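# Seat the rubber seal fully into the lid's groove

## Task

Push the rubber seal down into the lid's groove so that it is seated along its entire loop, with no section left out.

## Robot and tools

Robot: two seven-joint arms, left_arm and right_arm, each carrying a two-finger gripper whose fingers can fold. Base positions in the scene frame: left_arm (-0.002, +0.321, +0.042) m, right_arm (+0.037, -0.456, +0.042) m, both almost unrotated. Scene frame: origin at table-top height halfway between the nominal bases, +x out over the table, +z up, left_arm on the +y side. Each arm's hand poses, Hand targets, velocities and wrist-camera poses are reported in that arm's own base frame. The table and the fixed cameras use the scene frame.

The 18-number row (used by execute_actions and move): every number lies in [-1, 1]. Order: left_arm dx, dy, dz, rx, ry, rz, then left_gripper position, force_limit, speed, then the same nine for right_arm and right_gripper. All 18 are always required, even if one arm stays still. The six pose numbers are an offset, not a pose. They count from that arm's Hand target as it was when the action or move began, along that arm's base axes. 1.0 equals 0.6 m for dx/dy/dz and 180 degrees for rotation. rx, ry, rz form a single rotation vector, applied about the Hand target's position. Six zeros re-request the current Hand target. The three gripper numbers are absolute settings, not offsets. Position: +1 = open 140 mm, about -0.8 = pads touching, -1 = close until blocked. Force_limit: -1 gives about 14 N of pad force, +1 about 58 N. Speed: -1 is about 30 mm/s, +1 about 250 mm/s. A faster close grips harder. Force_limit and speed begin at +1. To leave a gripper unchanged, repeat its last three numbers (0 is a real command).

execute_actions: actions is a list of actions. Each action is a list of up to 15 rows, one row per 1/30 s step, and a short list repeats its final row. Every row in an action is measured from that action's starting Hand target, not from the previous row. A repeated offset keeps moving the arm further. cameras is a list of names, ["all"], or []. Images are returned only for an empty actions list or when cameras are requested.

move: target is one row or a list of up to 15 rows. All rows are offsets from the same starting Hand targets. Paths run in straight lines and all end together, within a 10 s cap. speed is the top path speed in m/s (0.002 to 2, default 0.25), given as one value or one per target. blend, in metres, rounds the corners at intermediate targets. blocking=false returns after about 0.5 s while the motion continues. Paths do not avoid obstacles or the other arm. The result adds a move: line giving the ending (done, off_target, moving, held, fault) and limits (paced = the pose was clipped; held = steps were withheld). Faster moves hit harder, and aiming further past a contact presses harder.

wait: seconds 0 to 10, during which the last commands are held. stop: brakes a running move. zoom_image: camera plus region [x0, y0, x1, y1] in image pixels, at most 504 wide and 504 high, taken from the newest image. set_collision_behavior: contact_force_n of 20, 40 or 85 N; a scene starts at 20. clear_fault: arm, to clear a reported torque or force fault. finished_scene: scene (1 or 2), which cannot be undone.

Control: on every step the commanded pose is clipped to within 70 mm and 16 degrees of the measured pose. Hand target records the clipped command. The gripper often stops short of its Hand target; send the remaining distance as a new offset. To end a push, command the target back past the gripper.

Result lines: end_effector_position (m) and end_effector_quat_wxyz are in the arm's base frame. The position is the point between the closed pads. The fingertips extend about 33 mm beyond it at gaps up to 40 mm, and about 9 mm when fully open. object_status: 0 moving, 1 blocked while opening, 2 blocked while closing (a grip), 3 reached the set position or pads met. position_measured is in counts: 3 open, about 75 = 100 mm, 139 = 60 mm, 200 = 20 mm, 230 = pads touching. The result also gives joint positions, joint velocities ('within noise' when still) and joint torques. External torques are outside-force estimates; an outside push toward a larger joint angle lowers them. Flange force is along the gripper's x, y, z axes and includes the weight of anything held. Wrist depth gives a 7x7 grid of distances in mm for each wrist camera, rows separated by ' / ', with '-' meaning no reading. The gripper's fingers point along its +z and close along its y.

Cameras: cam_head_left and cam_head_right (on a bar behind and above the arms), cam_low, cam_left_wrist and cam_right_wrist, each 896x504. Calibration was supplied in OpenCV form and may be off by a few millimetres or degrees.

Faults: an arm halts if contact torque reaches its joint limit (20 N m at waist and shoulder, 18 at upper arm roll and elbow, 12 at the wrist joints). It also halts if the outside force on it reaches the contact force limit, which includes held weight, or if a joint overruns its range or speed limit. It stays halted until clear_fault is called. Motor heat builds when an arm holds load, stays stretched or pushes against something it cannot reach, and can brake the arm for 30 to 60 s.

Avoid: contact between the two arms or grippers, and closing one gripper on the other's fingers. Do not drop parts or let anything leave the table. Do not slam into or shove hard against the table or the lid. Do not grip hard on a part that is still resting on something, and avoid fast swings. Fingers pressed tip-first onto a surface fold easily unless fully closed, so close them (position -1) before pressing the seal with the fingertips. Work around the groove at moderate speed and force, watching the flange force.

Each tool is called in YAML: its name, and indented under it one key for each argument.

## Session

execute_actions:
  actions: []

Scene clock: 0.00 s.
left_arm: end_effector_position=(+0.2694, -0.1874, +0.1959) position_measured=3 object_status=3 end_effector_quat_wxyz=(-0.300, +0.557, +0.546, +0.549) | right_arm: end_effector_position=(+0.4171, +0.3209, +0.2546) position_measured=3 object_status=3 end_effector_quat_wxyz=(+0.233, +0.665, -0.710, -0.006)
Joint positions: left_arm=[-1.023 0.363 -0.235 -2.135 0.674 1.215 1.623] | right_arm=[0.721 0.401 -0.062 -1.416 -0.007 1.348 0.723]
Joint velocities: within noise
Joint torques (N m): no reading
External joint torques (N m): no reading
Flange force (N): no reading
Wrist depth (mm): cam_left_wrist=[1672 1740 - 1937 1937 2030 1650 / 1827 1909 - 2413 2436 2304 1429 / - - - 2224 - - 1487 / 434 132 - - - 144 - / 88 113 416 507 - 134 113 / - 106 372 426 - - 97 / - 292 314 372 - - 84] | cam_right_wrist=[976 - - - - - - / 1021 - - - - 535 - / 1008 - - - - 582 - / 1025 115 - - - 135 234 / - 107 - - - - - / - - - - 498 - 94 / - - - - - - -]
Hand target: left_arm +0.2694, -0.1874, +0.1959; -0.300, +0.557, +0.546, +0.549 | right_arm +0.4171, +0.3209, +0.2546; +0.233, +0.665, -0.710, -0.006
Tool commands: left_gripper/position=+1.0 left_gripper/force_limit=+1.0 left_gripper/speed=+1.0 right_gripper/position=+1.0 right_gripper/force_limit=+1.0 right_gripper/speed=+1.0
camera_calibration:
cam_left_wrist: T_world_to_cam=[[0.933362, -0.229491, 0.275987, -0.339645], [0.102759, -0.565875, -0.818063, 0.0356125], [0.343912, 0.791909, -0.504584, 0.293083], [0, 0, 0, 1]] pos_world=[0.212558, -0.289888, 0.270756]
cam_right_wrist: T_world_to_cam=[[-0.938673, 0.109117, 0.327088, 0.27829], [0.11627, 0.993215, 0.00233101, -0.369235], [-0.324614, 0.0402185, -0.944991, 0.508127], [0, 0, 0, 1]] pos_world=[0.4691, 0.315927, 0.39001]

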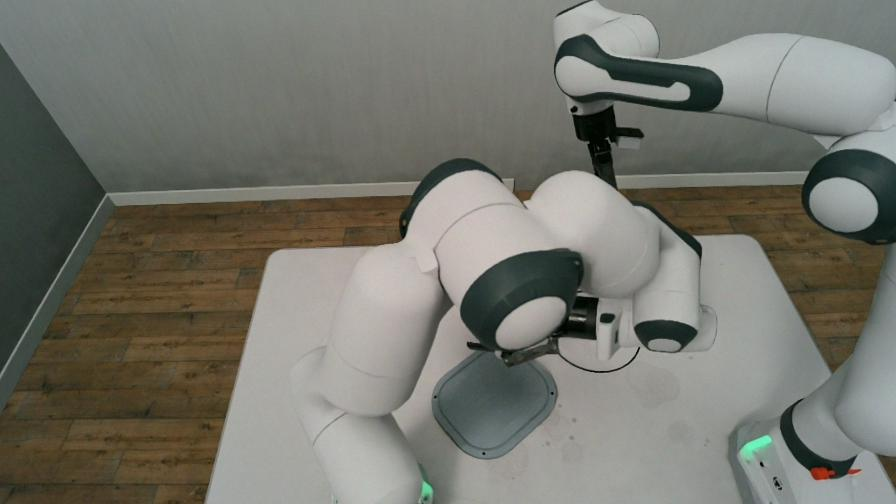

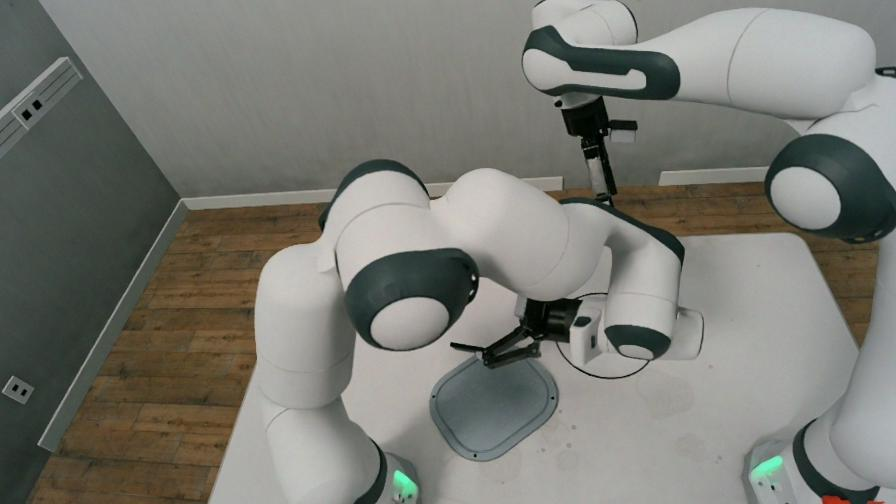

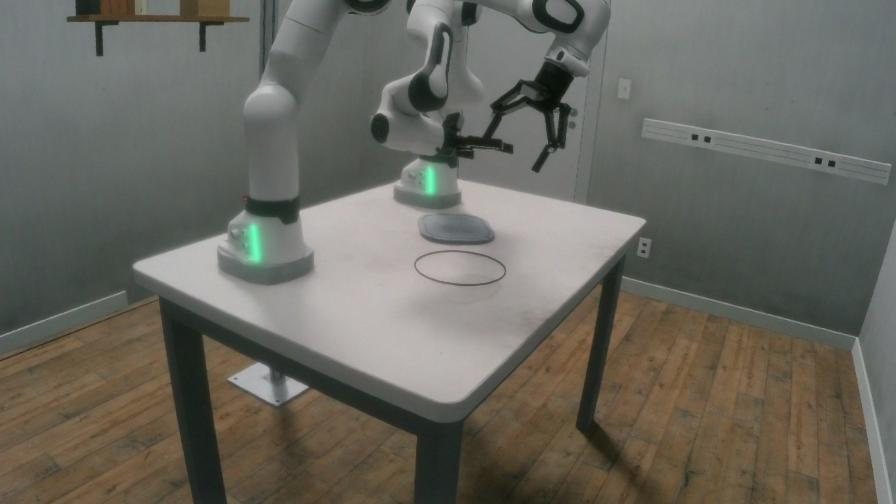

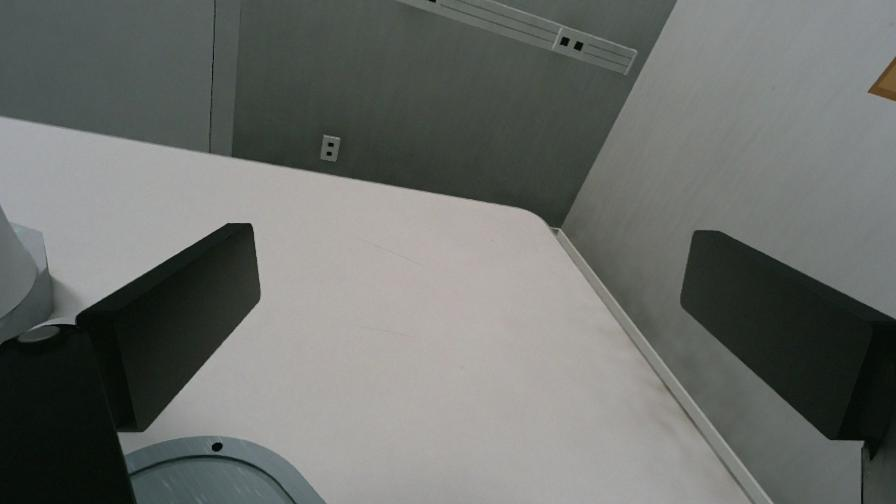

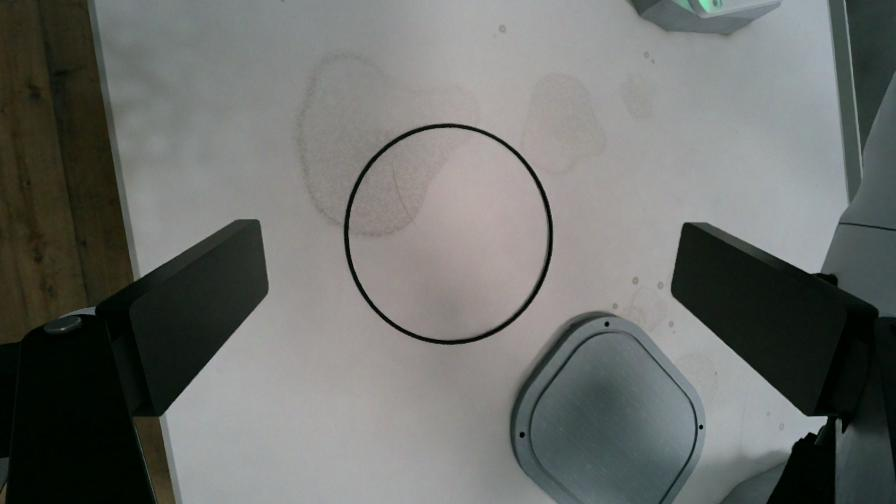

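move:
  target:
    - [0,0,0.2,0,0,0,1,1,1,0,0,0,0.1372,-0.0685,0.2375,-1,-0.9,-0.5]
    - [0.06,0.45,0.22,-0.4375,-0.0273,0.1913,1,1,1,-0.2,0.2,0,0.1372,-0.0685,0.2375,-1,-0.9,-0.5]
  cameras: ["all"]

Scene clock: 8.03 s.
left_arm: end_effector_position=(+0.2706, -0.1711, +0.3201) position_measured=3 object_status=3 end_effector_quat_wxyz=(-0.290, +0.552, +0.574, +0.530) | right_arm: end_effector_position=(+0.4130, +0.3245, +0.2544) position_measured=232 object_status=3 end_effector_quat_wxyz=(+0.001, +0.907, -0.422, +0.001)
Joint positions: left_arm=[-0.999 0.072 -0.242 -2.142 0.673 1.067 1.796] | right_arm=[0.686 -0.09 -0.018 -2.083 -0.005 1.991 -0.03]
Joint torques (N m): left_arm=[0 -32.12 -0.44 20.38 2.19 -1.51 0.14] | right_arm=[0.86 -29.69 0.2 25.24 0.72 2.53 -0.03]
External joint torques (N m): left_arm=[-0.06 -1.55 -0.2 0.02 0 -0.05 0.08] | right_arm=[0.77 -0.2 0.13 0.49 0.03 -0.06 -0.03]
Flange force (N): left_arm=[3.8 -1.4 2.7] | right_arm=[-0.7 -1.2 -1.2]
Wrist depth (mm): cam_left_wrist=[1705 1788 1982 1752 1867 - - / 1853 1982 - - - - 1375 / 2114 2167 2780 - - 1952 1496 / - 122 - 2436 2721 144 1453 / 88 113 - - 2346 134 107 / - 100 523 - - 1867 97 / - 414 463 500 533 1683 83] | cam_right_wrist=[1118 1134 387 - - - - / 1201 1207 - - - - - / 1256 1183 - - - - - / 1324 - - 115 - - - / 1458 - - - 94 - - / - - - - - - - / - - - - - - -]
Hand target: left_arm +0.2705, -0.1712, +0.3200; -0.290, +0.552, +0.573, +0.532 (not the last commanded pose) | right_arm +0.4137, +0.3238, +0.2544; +0.001, +0.907, -0.422, +0.001 (not the last commanded pose)
Off the commanded pose: left_arm 0.256 m, 82 deg | right_arm 0.164 m, 0 deg.
move: held (left_arm, right_arm; a check stopped the path); path passed 1 of 2 targets; limits=held
pose unreachable (left arm): on one or more control steps of this call, first in action 0 (counted from 0), this arm could not follow its commanded pose, so it was not sent that pose on those steps. It may still have moved: this result reports where it is.
cause: moving toward the commanded pose would bring a part of the arm too close to another arm (a part of this arm just beyond joint 5 (forearm roll) and a part of the right arm just beyond its joint 5 (forearm roll), at the place that arm was heading or pushing toward when its own hold began).
pose unreachable (right arm): on one or more control steps of this call, first in action 0 (counted from 0), this arm could not follow its commanded pose, so it was not sent that pose on those steps. It may still have moved: this result reports where it is.
cause: moving toward the commanded pose would bring a part of the arm too close to another arm (a part of this arm just beyond joint 5 (forearm roll) and a part of the left arm just beyond its joint 5 (forearm roll), along the way the arms are being sent, or toward where that arm still pushes).
camera_calibration:
cam_left_wrist: T_world_to_cam=[[0.937131, -0.178361, 0.299954, -0.371207], [0.133635, -0.610596, -0.780586, 0.118281], [0.322377, 0.771596, -0.548373, 0.358822], [0, 0, 0, 1]] pos_world=[0.216387, -0.270853, 0.400442]
cam_right_wrist: T_world_to_cam=[[-0.758734, -0.651339, 0.00893034, 0.527475], [-0.610846, 0.716193, 0.337542, -0.0673789], [-0.22625, 0.25065, -0.941268, 0.396591], [0, 0, 0, 1]] pos_world=[0.448784, 0.292416, 0.391331]

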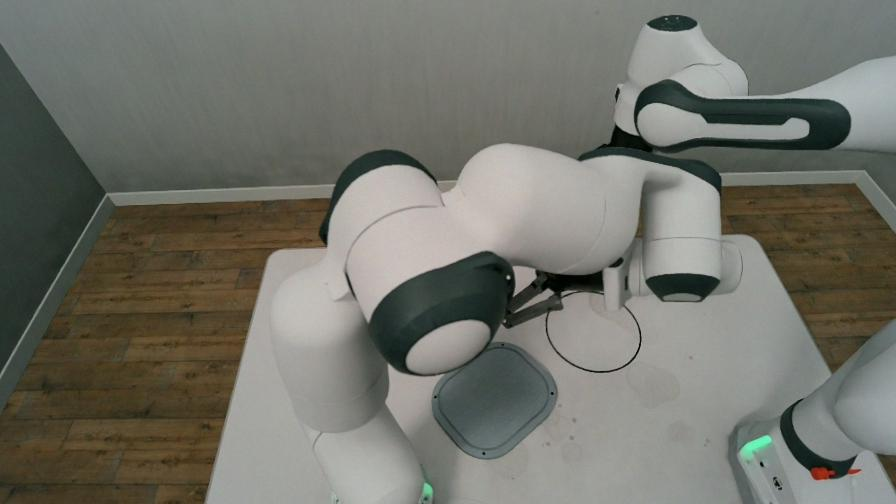

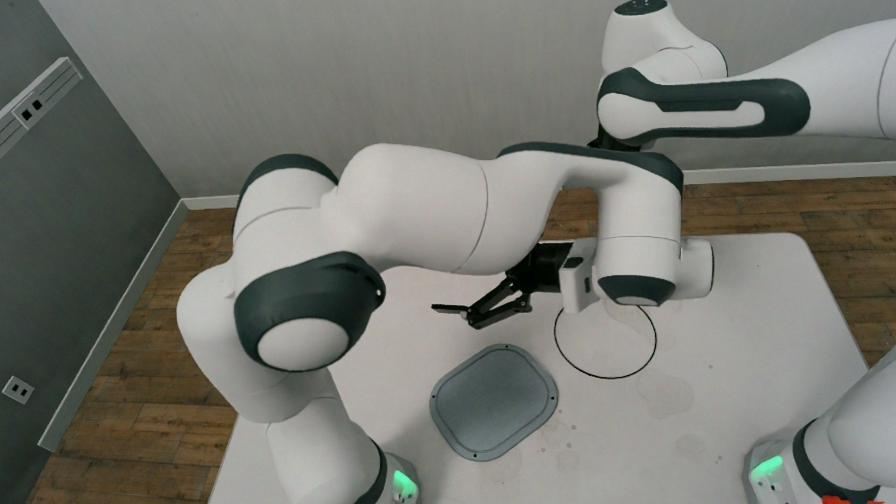

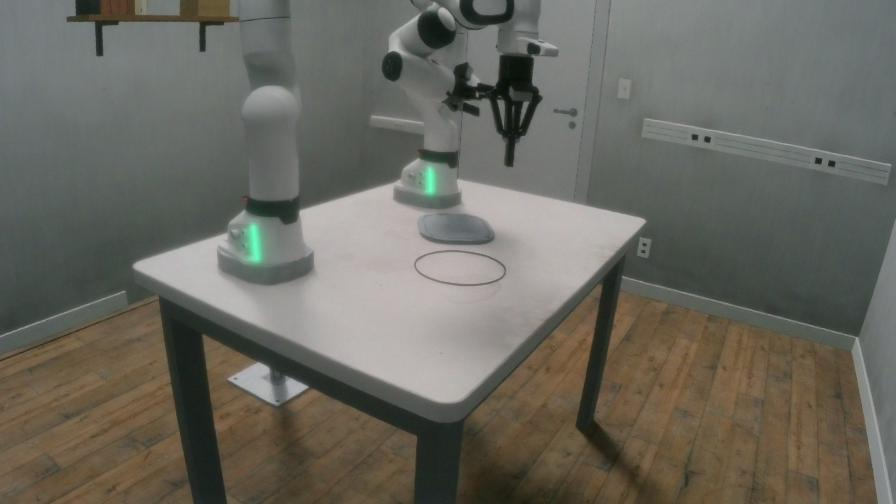

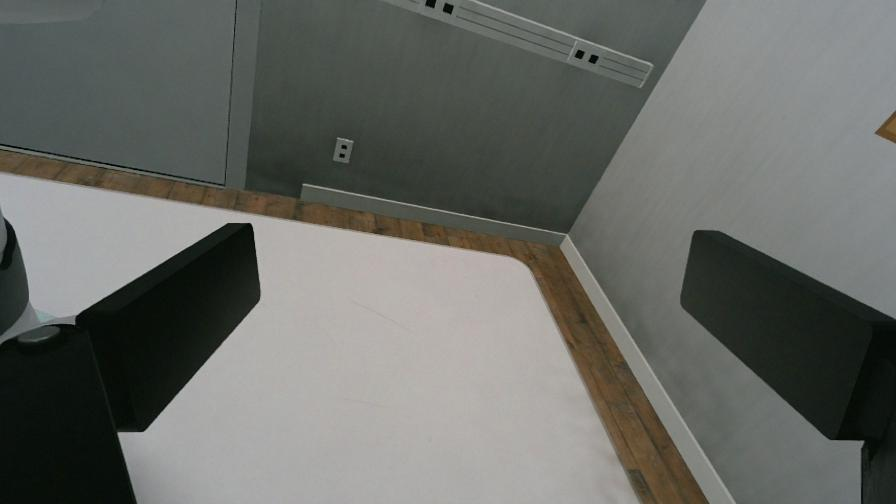

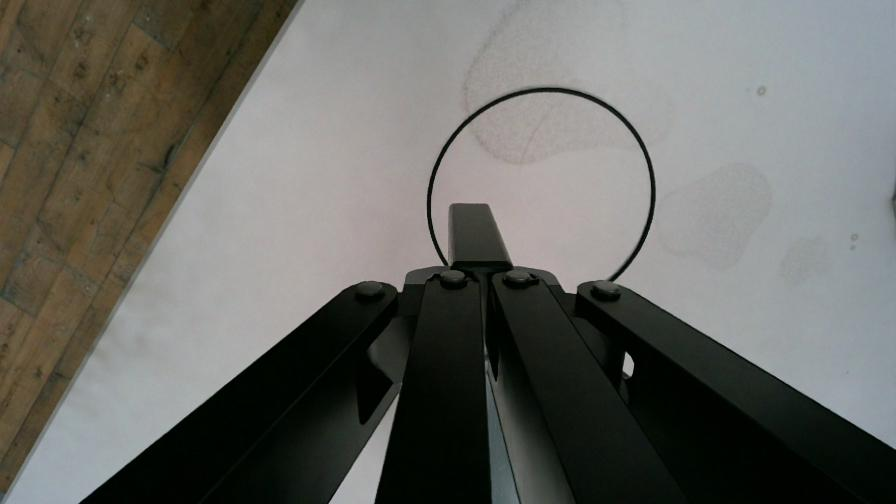

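move:
  target:
    - [-0.05,0.15,0.1,-0.15,-0.01,0.07,1,1,1,0,0,0,0,0,0,-1,-0.9,-0.5]
    - [0.05,0.45,0.1,-0.4375,-0.0273,0.1913,1,1,1,0,0,0,0,0,0,-1,-0.9,-0.5]
  blend: 0.03
  cameras: ["all"]

Scene clock: 11.97 s.
left_arm: end_effector_position=(+0.2997, +0.0977, +0.3798) position_measured=3 object_status=3 end_effector_quat_wxyz=(+0.009, +0.405, +0.914, -0.027) | right_arm: end_effector_position=(+0.4131, +0.3244, +0.2544) position_measured=232 object_status=3 end_effector_quat_wxyz=(+0.001, +0.907, -0.422, +0.001)
Joint positions: left_arm=[-0.848 -1.105 0.655 -2.27 0.54 1.328 2.045] | right_arm=[0.686 -0.09 -0.018 -2.083 -0.005 1.991 -0.03]
Joint velocities: left_arm=[0 -0.001 -0.001 0.001 -0.001 0.001 0.006] | right_arm=[within noise]
Joint torques (N m): left_arm=[-0.28 10.08 -16.37 18.09 0.99 2.32 0.32] | right_arm=[0.88 -29.63 -0.52 25.27 0.71 2.54 -0.08]
External joint torques (N m): left_arm=[-0.22 -0.95 0.65 0.48 0.33 -0.16 0.32] | right_arm=[0.87 -0.27 -0.51 0.63 0.02 -0.03 -0.08]
Flange force (N): left_arm=[2.0 1.9 0.1] | right_arm=[0.0 -1.4 -1.4]
Wrist depth (mm): cam_left_wrist=[345 445 - 496 - 1206 1266 / - 523 - - - 551 1339 / 580 - - - 583 560 1360 / - 122 - - - 139 1429 / 88 113 - - 666 143 113 / - 99 - - 1776 1764 97 / - - - 1998 1880 1608 83] | cam_right_wrist=[1118 1145 - - 393 - - / 1189 1172 - - 407 - - / 1243 1263 - - - - - / 1449 - - 114 - - - / 1384 - - - 94 - - / 1503 - - - - - - / - - - - - - -]
Hand target: left_arm +0.3005, +0.0988, +0.3800; +0.010, +0.408, +0.913, -0.027 | right_arm +0.4137, +0.3238, +0.2544; +0.001, +0.907, -0.422, +0.001
Off the commanded pose: left_arm 0.001 m, 0 deg | right_arm 0.001 m, 0 deg.
move: done
camera_calibration:
cam_left_wrist: T_world_to_cam=[[0.734233, 0.678032, -0.0342752, -0.264369], [0.642447, -0.677605, 0.35793, -0.253274], [0.219463, -0.284824, -0.933119, 0.45487], [0, 0, 0, 1]] pos_world=[0.256997, 0.137188, 0.506041]
cam_right_wrist: T_world_to_cam=[[-0.758924, -0.651118, 0.00895235, 0.527499], [-0.610646, 0.716392, 0.337482, -0.0673714], [-0.226154, 0.250657, -0.941289, 0.396601], [0, 0, 0, 1]] pos_world=[0.448884, 0.292317, 0.391331]

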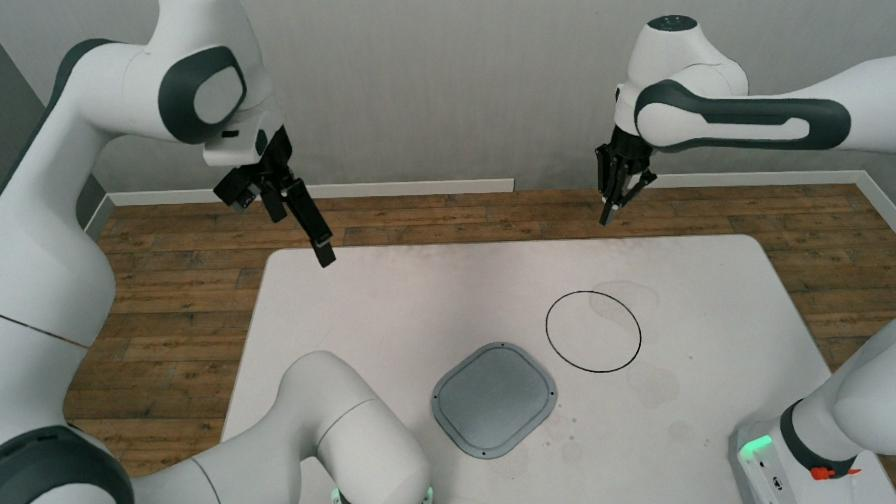

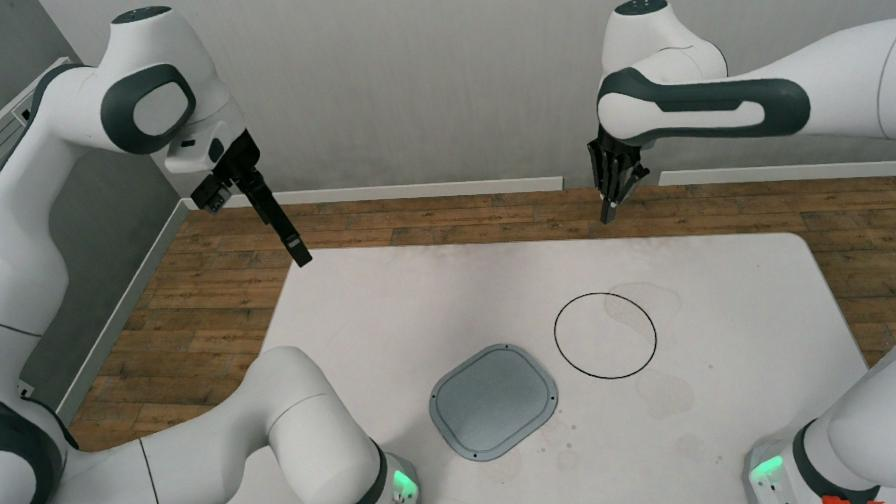

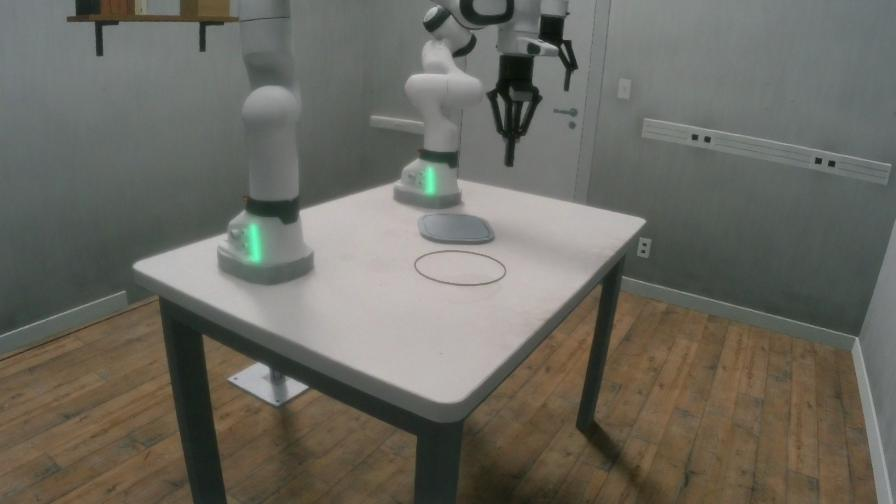

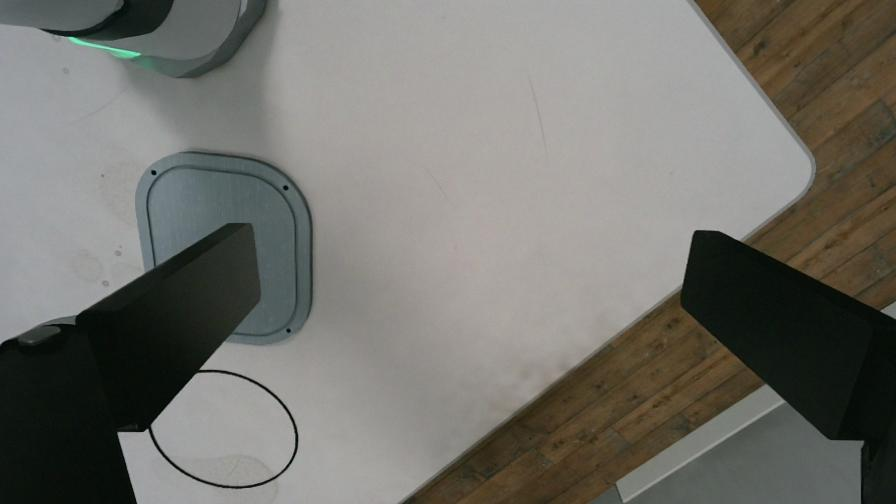

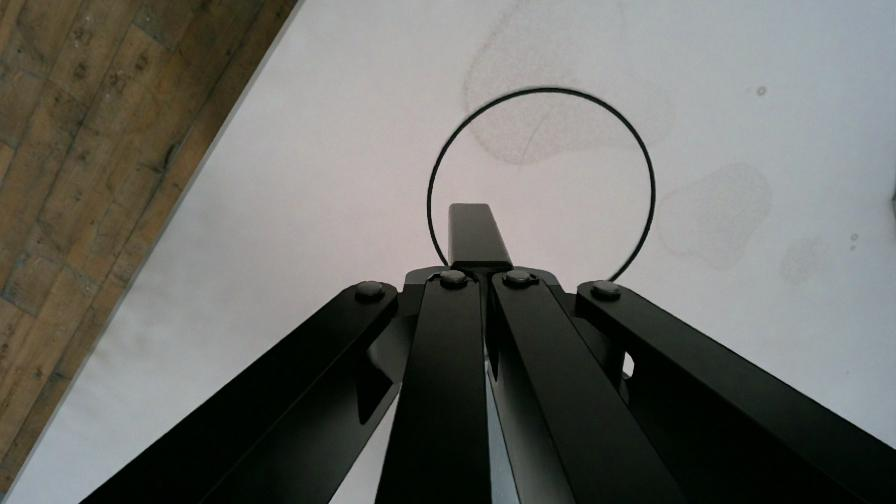

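set_collision_behavior:
  contact_force_n: 40

move:
  target:
    - [0,0,0,0,0,0,1,1,1,-0.461,0.407,-0.3,0,0,0,-1,-0.9,-0.5]
    - [0,0,0,0,0,0,1,1,1,-0.461,0.407,-0.405,0,0,0,-1,-0.9,-0.5]
    - [0,0,0,0,0,0,1,1,1,-0.461,0.407,-0.429,0,0,0,-1,-0.9,-0.5]
  speed: [0.25,0.15,0.03]
  blend: [0.01,0.005,0]
  cameras: ["cam_right_wrist","cam_head_left"]

Set on each arm: contact force limit 40 N; load limits (N m) waist: 35, shoulder: 35, upper arm roll: 32, elbow: 30, forearm roll: 12, wrist pitch: 12, wrist roll: 12.

Scene clock: 15.43 s.
left_arm: end_effector_position=(+0.2997, +0.0977, +0.3798) position_measured=3 object_status=3 end_effector_quat_wxyz=(+0.009, +0.406, +0.913, -0.027) | right_arm: end_effector_position=(+0.1371, +0.5668, -0.0027) position_measured=232 object_status=3 end_effector_quat_wxyz=(+0.003, +0.907, -0.420, +0.001)
Joint positions: left_arm=[-0.848 -1.105 0.655 -2.27 0.54 1.328 2.047] | right_arm=[1.143 0.448 0.189 -2.089 -0.141 2.521 0.727]
Joint velocities: left_arm=[within noise] | right_arm=[0 -0.002 0 -0.001 0 0.002 0.006]
Joint torques (N m): left_arm=[0.11 10.19 -16.44 18.04 0.89 2.34 0.31] | right_arm=[1.42 -41.12 2.68 20.44 0.47 2.65 0.28]
External joint torques (N m): left_arm=[0.09 -0.73 0.53 0.35 0.22 -0.14 0.31] | right_arm=[1.38 0.1 -0.45 0.77 0.04 0.14 0.27]
Flange force (N): left_arm=[2.0 1.3 0.2] | right_arm=[-4.0 -1.5 1.3]
Wrist depth (mm): cam_left_wrist=[338 446 - - - - - / - 537 - - 518 - 1332 / 585 581 - - - - 1437 / - 122 596 - - 144 1478 / 88 113 - - - 143 112 / - 99 - 689 1728 1705 97 / - - 782 759 1880 1705 83] | cam_right_wrist=[- 152 150 153 152 151 - / - 160 159 159 159 159 - / - 171 165 165 167 167 - / - 178 179 140 176 177 - / - - - - 94 - - / - - - - - - - / - - - - - - -]
Hand target: left_arm +0.3005, +0.0988, +0.3800; +0.010, +0.408, +0.913, -0.027 | right_arm +0.1371, +0.5680, -0.0030; +0.001, +0.907, -0.422, +0.001
Off the commanded pose: left_arm 0.001 m, 0 deg | right_arm 0.001 m, 0 deg.
move: done
camera_calibration:
cam_right_wrist: T_world_to_cam=[[-0.757271, -0.652999, 0.0115543, 0.479029], [-0.611915, 0.715587, 0.33689, -0.322134], [-0.228257, 0.248047, -0.941473, 0.0330839], [0, 0, 0, 1]] pos_world=[0.173188, 0.535114, 0.134136]
Images, in order (width x height): cam_head_left 896x504, cam_right_wrist 896x504.

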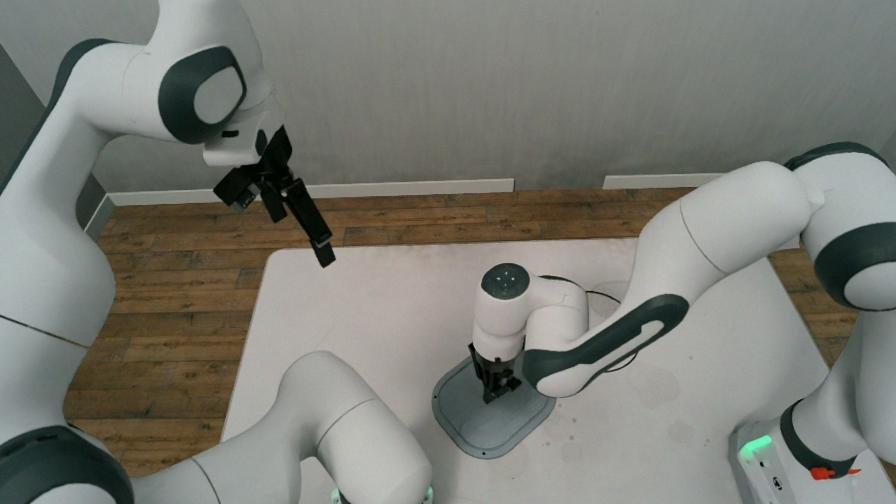

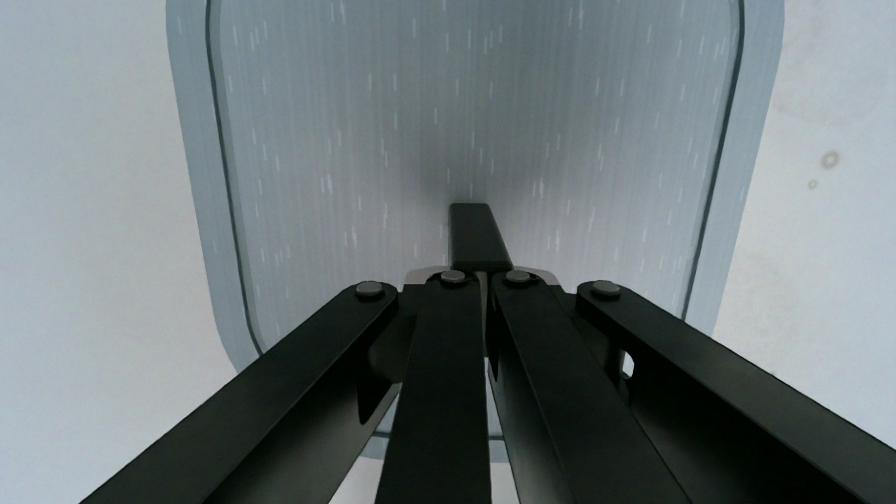

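move:
  target: [0,0,0,0,0,0,1,1,1,0,0,-0.01,0,0,0,-1,-0.9,-0.5]
  speed: 0.02

Scene clock: 16.30 s.
left_arm: end_effector_position=(+0.2997, +0.0977, +0.3798) position_measured=3 object_status=3 end_effector_quat_wxyz=(+0.009, +0.406, +0.913, -0.027) | right_arm: end_effector_position=(+0.1375, +0.5683, -0.0043) position_measured=232 object_status=3 end_effector_quat_wxyz=(+0.001, +0.907, -0.421, +0.001)
Joint positions: left_arm=[-0.848 -1.105 0.655 -2.27 0.54 1.328 2.047] | right_arm=[1.149 0.453 0.184 -2.087 -0.141 2.527 0.729]
Joint velocities: left_arm=[within noise] | right_arm=[0.005 0.001 -0.006 0.001 0 0.004 0]
Joint torques (N m): left_arm=[0.11 10.23 -16.46 18.07 0.89 2.34 0.34] | right_arm=[1.21 -36.61 1.61 19.77 0.39 3.57 0.17]
External joint torques (N m): left_arm=[0.1 -0.69 0.64 0.29 0.21 -0.16 0.34] | right_arm=[0.99 4.7 -1.63 0.19 -0.05 1.05 0.17]
Flange force (N): left_arm=[2.0 1.5 0.4] | right_arm=[-7.2 -7.5 13.1]
Wrist depth (mm): cam_left_wrist=[330 434 - - - 1318 1254 / - - 542 - - - 1346 / - - 544 - - - 1461 / - 122 - 603 - 140 1504 / 88 113 638 - - 143 113 / - 100 - - 1705 - 97 / - 766 - 2030 1840 1840 83] | cam_right_wrist=[- 148 150 149 149 149 - / - 158 157 158 157 159 - / - 168 168 164 166 165 - / - 173 175 171 173 174 - / - - - - 94 - - / - - - - - - - / - - - - - - -]
Hand target: left_arm +0.3005, +0.0988, +0.3800; +0.010, +0.408, +0.913, -0.027 | right_arm +0.1371, +0.5680, -0.0090; +0.001, +0.907, -0.422, +0.001
Off the commanded pose: left_arm 0.001 m, 0 deg | right_arm 0.005 m, 0 deg.
move: off_target (right_arm)

Contact ~13 N. Drag +x 0.085.

move:
  target: [0,0,0,0,0,0,1,1,1,0.145,0,0,0,0,0,-1,-0.9,-0.5]
  speed: 0.06
  cameras: ["cam_right_wrist","cam_head_left"]

Scene clock: 18.77 s.
left_arm: end_effector_position=(+0.2997, +0.0977, +0.3798) position_measured=3 object_status=3 end_effector_quat_wxyz=(+0.009, +0.406, +0.913, -0.027) | right_arm: end_effector_position=(+0.2218, +0.5730, -0.0046) position_measured=232 object_status=3 end_effector_quat_wxyz=(-0.004, +0.905, -0.425, -0.001)
Joint positions: left_arm=[-0.848 -1.105 0.655 -2.27 0.54 1.328 2.047] | right_arm=[1.021 0.516 0.183 -1.982 -0.147 2.494 0.604]
Joint velocities: left_arm=[within noise] | right_arm=[0 0 0 0 -0.001 -0.001 -0.006]
Joint torques (N m): left_arm=[0.09 10.25 -16.42 18.06 0.9 2.33 0.31] | right_arm=[-0.95 -41.27 2.08 19.77 -0.1 1.93 -0.27]
External joint torques (N m): left_arm=[0.11 -0.68 0.57 0.37 0.23 -0.16 0.32] | right_arm=[-1.01 2.47 -1.43 -0.51 -0.56 -0.64 -0.27]
Flange force (N): left_arm=[1.9 1.5 0.1] | right_arm=[-0.5 -5.1 4.2]
Wrist depth (mm): cam_left_wrist=[349 439 - - - 1260 1260 / - - - - - - 1292 / - - - 557 - 571 1285 / - 121 615 618 - 144 1390 / 88 113 636 636 - 144 113 / - 354 680 - 1650 1716 97 / - 346 - 2507 1853 1619 83] | cam_right_wrist=[- 149 150 149 148 148 - / - - 158 157 156 157 - / - 167 166 166 165 164 - / - 171 176 171 175 174 - / - - - - 94 - 199 / - - - - - - - / - - - - - - -]
Hand target: left_arm +0.3005, +0.0988, +0.3800; +0.010, +0.408, +0.913, -0.027 | right_arm +0.2241, +0.5680, -0.0090; +0.001, +0.907, -0.422, +0.001
Off the commanded pose: left_arm 0.001 m, 0 deg | right_arm 0.007 m, 1 deg.
move: off_target (right_arm)
camera_calibration:
cam_right_wrist: T_world_to_cam=[[-0.763055, -0.646333, 0.000660054, 0.544599], [-0.606416, 0.716283, 0.345252, -0.275773], [-0.223621, 0.263047, -0.93851, 0.0396226], [0, 0, 0, 1]] pos_world=[0.257187, 0.5391, 0.132038]
Images, in order (width x height): cam_head_left 896x504, cam_right_wrist 896x504.

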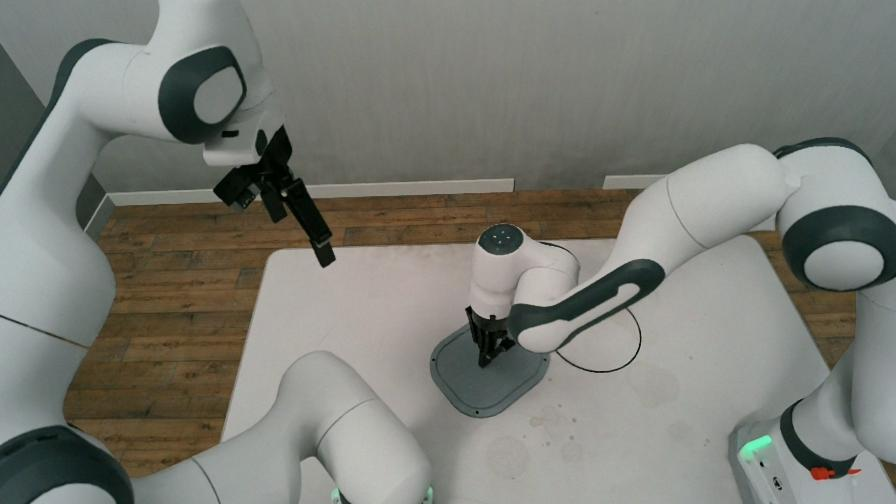

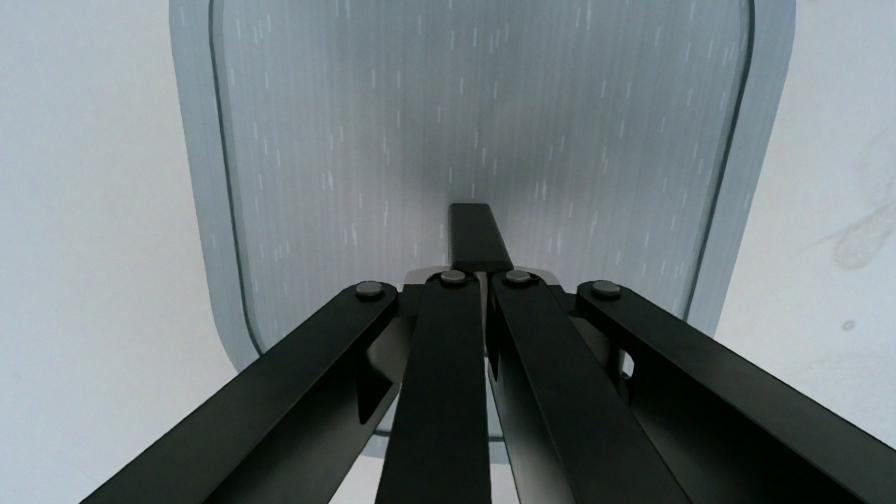

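move:
  target:
    - [0,0,0,0,0,0,-0.3,1,0,0,0,0.18,0,0,0,-1,-0.9,-0.5]
    - [0,-0.3,-0.05,0,0,0,-0.3,1,0,0.0015,-0.535,0.215,0,0,0,-1,-0.9,-0.5]
    - [0.2358,-0.8247,-0.433,0,0,0,-0.3,1,0,0.0015,-0.535,0.215,0,0,0,-0.3,1,0]
  blend: [0.02,0.03,0]
  cameras: ["all"]

Scene clock: 25.33 s.
left_arm: end_effector_position=(+0.4416, -0.3955, +0.1209) position_measured=167 object_status=3 end_effector_quat_wxyz=(+0.010, +0.406, +0.913, -0.026) | right_arm: end_effector_position=(+0.2257, +0.2482, +0.1204) position_measured=167 object_status=0 end_effector_quat_wxyz=(+0.000, +0.905, -0.425, +0.000)
Joint positions: left_arm=[-1.214 0.251 0.521 -2.057 -0.225 2.297 1.848] | right_arm=[0.858 -0.518 -0.028 -2.863 -0.02 2.345 0.156]
Joint torques (N m): left_arm=[0.67 -35.51 4.12 23.08 0.41 2.49 0.35] | right_arm=[0.86 -12.78 -0.05 22.29 0.49 2.28 -0.22]
External joint torques (N m): left_arm=[0.48 -1.57 -0.27 0.63 -0.22 -0.03 0.36] | right_arm=[0.89 -1.01 0.12 0.08 -0.05 -0.3 -0.22]
Flange force (N): left_arm=[1.0 0.8 -2.2] | right_arm=[-0.4 4.0 -3.6]
Wrist depth (mm): cam_left_wrist=[278 278 - 275 281 - - / 292 - - 288 290 - 283 / 302 - - 308 307 - 303 / - 329 - 319 149 - 1241 / - 92 93 342 111 94 1298 / - - 70 - - - 70 / - - - - - - 70] | cam_right_wrist=[- - - - - - - / - - - - - - - / 306 - - - - - - / 319 - - - 117 - - / - - 87 - - - - / - - - - - - - / - - - - - - -]
Hand target: left_arm +0.4420, -0.3960, +0.1202; +0.010, +0.408, +0.913, -0.027 | right_arm +0.2250, +0.2470, +0.1200; +0.001, +0.907, -0.422, +0.001
Off the commanded pose: left_arm 0.001 m, 0 deg | right_arm 0.001 m, 0 deg.
move: done; blend cut to 0 m at target 1
camera_calibration:
cam_left_wrist: T_world_to_cam=[[0.736718, 0.675518, -0.03037, -0.0456084], [0.638802, -0.680541, 0.358882, -0.58567], [0.221763, -0.283795, -0.932889, 0.0410957], [0, 0, 0, 1]] pos_world=[0.398614, -0.3561, 0.247139]
cam_right_wrist: T_world_to_cam=[[-0.764226, -0.64491, 0.00709118, 0.336742], [-0.604678, 0.720288, 0.339926, -0.0845185], [-0.22433, 0.255493, -0.940425, 0.245414], [0, 0, 0, 1]] pos_world=[0.261294, 0.215344, 0.257135]

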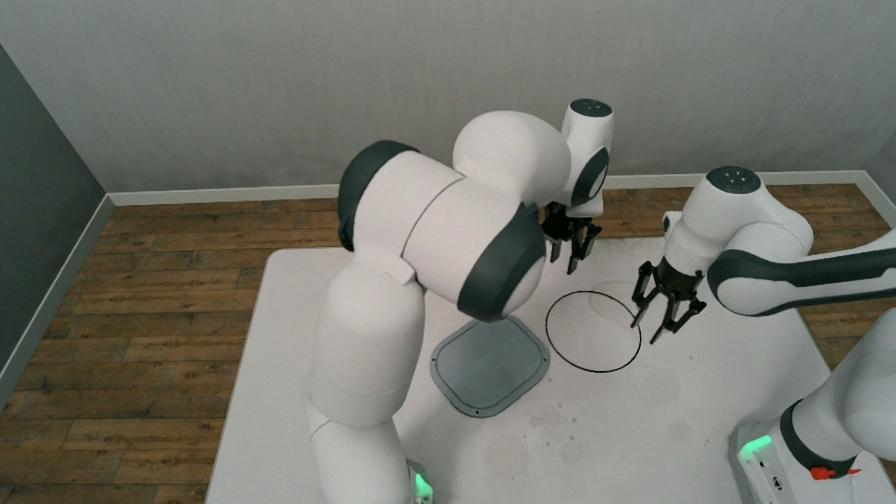

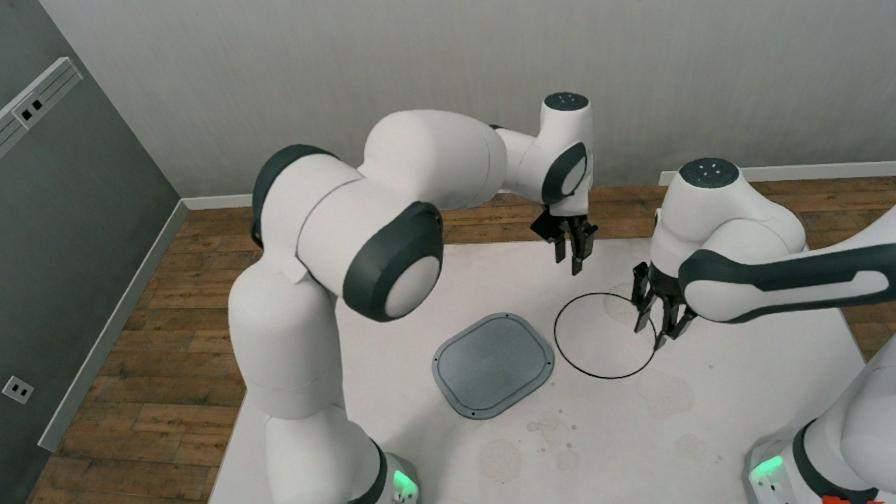

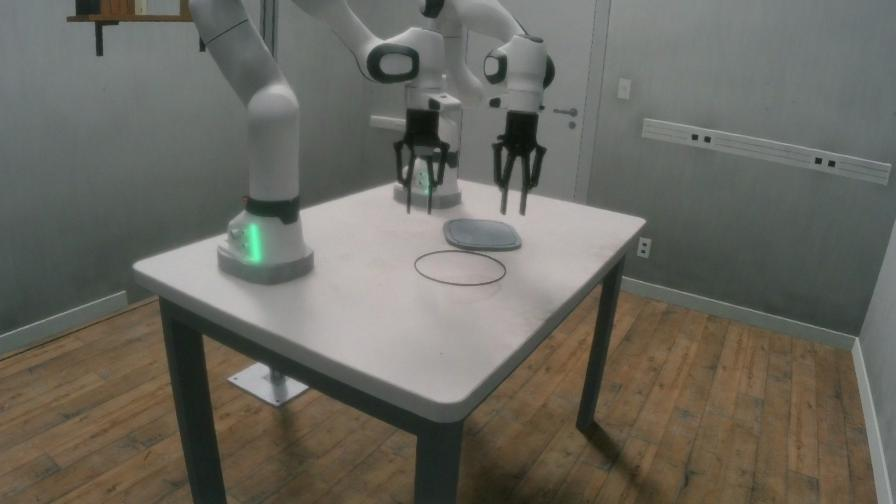

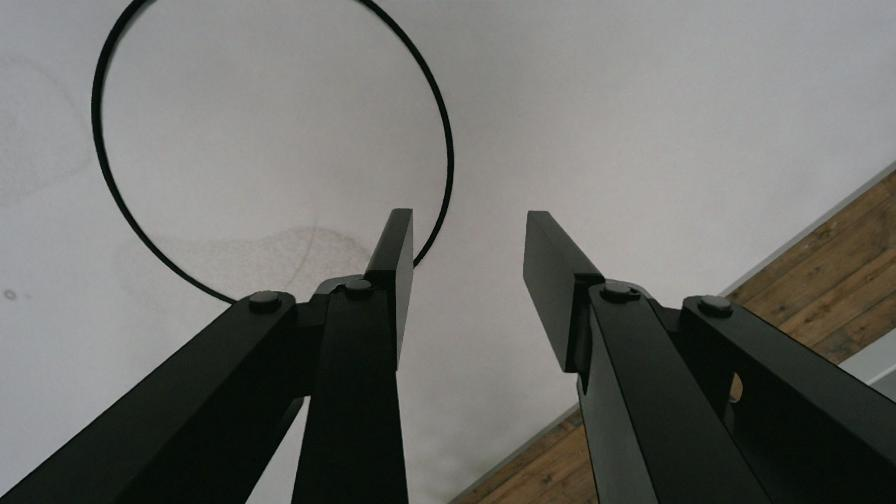

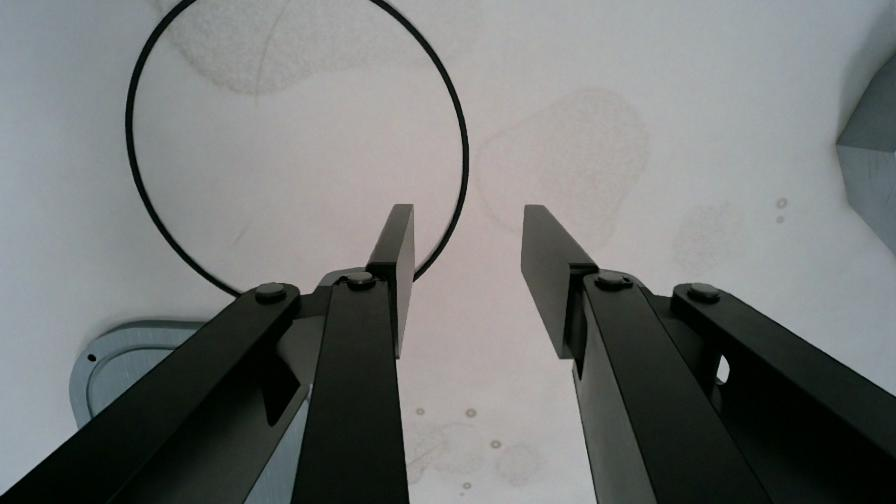

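move:
  target:
    - [-0.0215,0.0052,0,0,0,0,-0.3,1,0,-0.0037,-0.0113,0,0,0,0,-0.3,1,0]
    - [-0.0215,0.0052,-0.2,0,0,0,-0.3,1,0,-0.0037,-0.0113,-0.208,0,0,0,-0.3,1,0]
  speed: [0.1,0.15]
  cameras: ["cam_left_wrist","cam_right_wrist"]

Scene clock: 28.83 s.
left_arm: end_effector_position=(+0.4281, -0.3922, -0.0003) position_measured=167 object_status=3 end_effector_quat_wxyz=(+0.008, +0.405, +0.914, -0.026) | right_arm: end_effector_position=(+0.2221, +0.2391, -0.0048) position_measured=167 object_status=3 end_effector_quat_wxyz=(+0.003, +0.906, -0.424, +0.001)
Joint positions: left_arm=[-1.134 0.448 0.399 -2.133 -0.387 2.549 1.954] | right_arm=[0.856 -0.112 -0.037 -2.951 -0.025 2.835 0.147]
Joint velocities: left_arm=[0 -0.001 0 0.001 0.001 0.001 0.006] | right_arm=[within noise]
Joint torques (N m): left_arm=[0.62 -40.38 5.67 19.43 0.51 2.51 0.31] | right_arm=[1.31 -18.28 -0.46 15.34 0.25 2.69 -0.27]
External joint torques (N m): left_arm=[0.68 -2.11 -0.21 0.42 -0.02 -0.01 0.31] | right_arm=[1.36 0.36 -0.39 0.68 0.01 0.13 -0.27]
Flange force (N): left_arm=[2.6 1.0 -3.4] | right_arm=[-1.1 -3.1 2.4]
Wrist depth (mm): cam_left_wrist=[166 165 165 163 162 162 161 / - 174 172 169 171 170 170 / 185 183 182 182 181 - 179 / 196 194 191 189 151 193 - / 210 202 93 196 111 95 203 / - - 70 - - - 73 / - - - - - - 70] | cam_right_wrist=[- - - - - 155 - / - - 168 167 - - - / - - - 172 - - - / - - - - 119 - - / - - 87 - - - - / - - - 212 - - - / - - - - - - -]
Hand target: left_arm +0.4291, -0.3929, +0.0002; +0.010, +0.408, +0.913, -0.027 | right_arm +0.2228, +0.2403, -0.0048; +0.001, +0.907, -0.422, +0.001
Off the commanded pose: left_arm 0.001 m, 0 deg | right_arm 0.001 m, 0 deg.
move: done
camera_calibration:
cam_left_wrist: T_world_to_cam=[[0.734615, 0.67774, -0.0317786, -0.0398036], [0.64181, -0.678953, 0.356515, -0.531892], [0.220048, -0.282297, -0.933749, -0.0667458], [0, 0, 0, 1]] pos_world=[0.385301, -0.352995, 0.126039]
cam_right_wrist: T_world_to_cam=[[-0.761691, -0.647846, 0.0110501, 0.329174], [-0.60727, 0.719725, 0.336481, -0.0369388], [-0.225941, 0.249584, -0.941626, 0.130988], [0, 0, 0, 1]] pos_world=[0.257893, 0.207147, 0.132133]
Images, in order (width x height): cam_left_wrist 896x504, cam_right_wrist 896x504.

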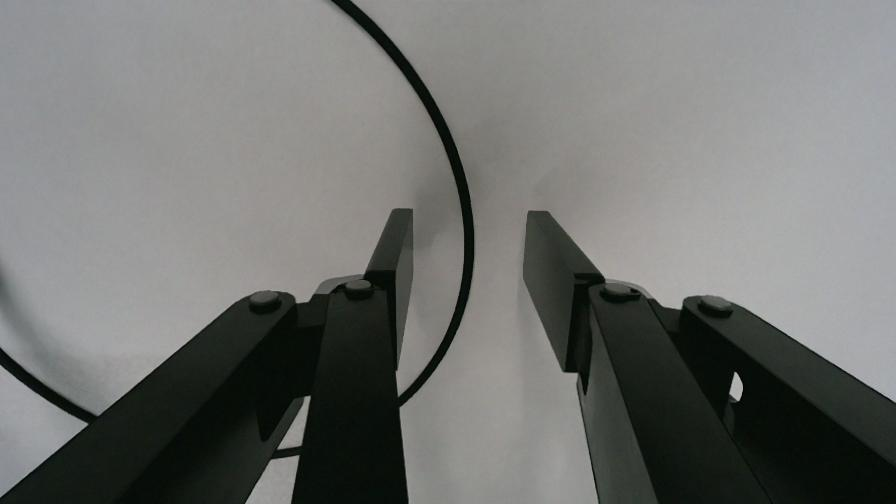

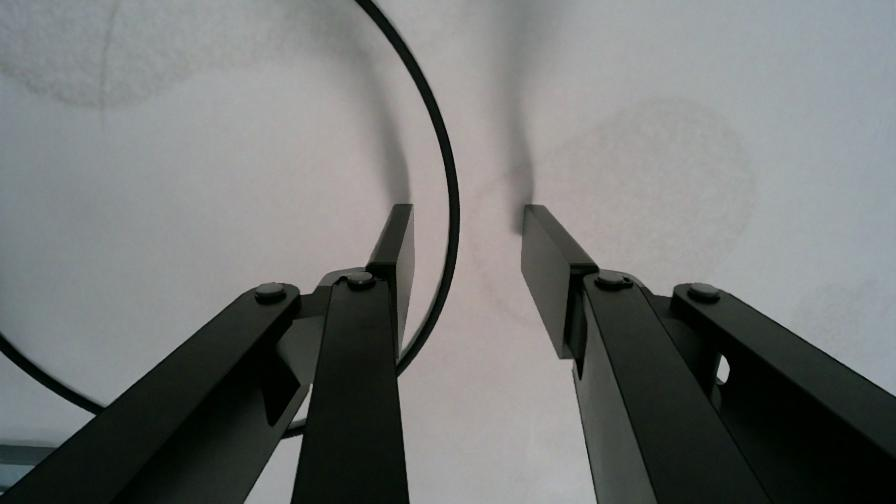

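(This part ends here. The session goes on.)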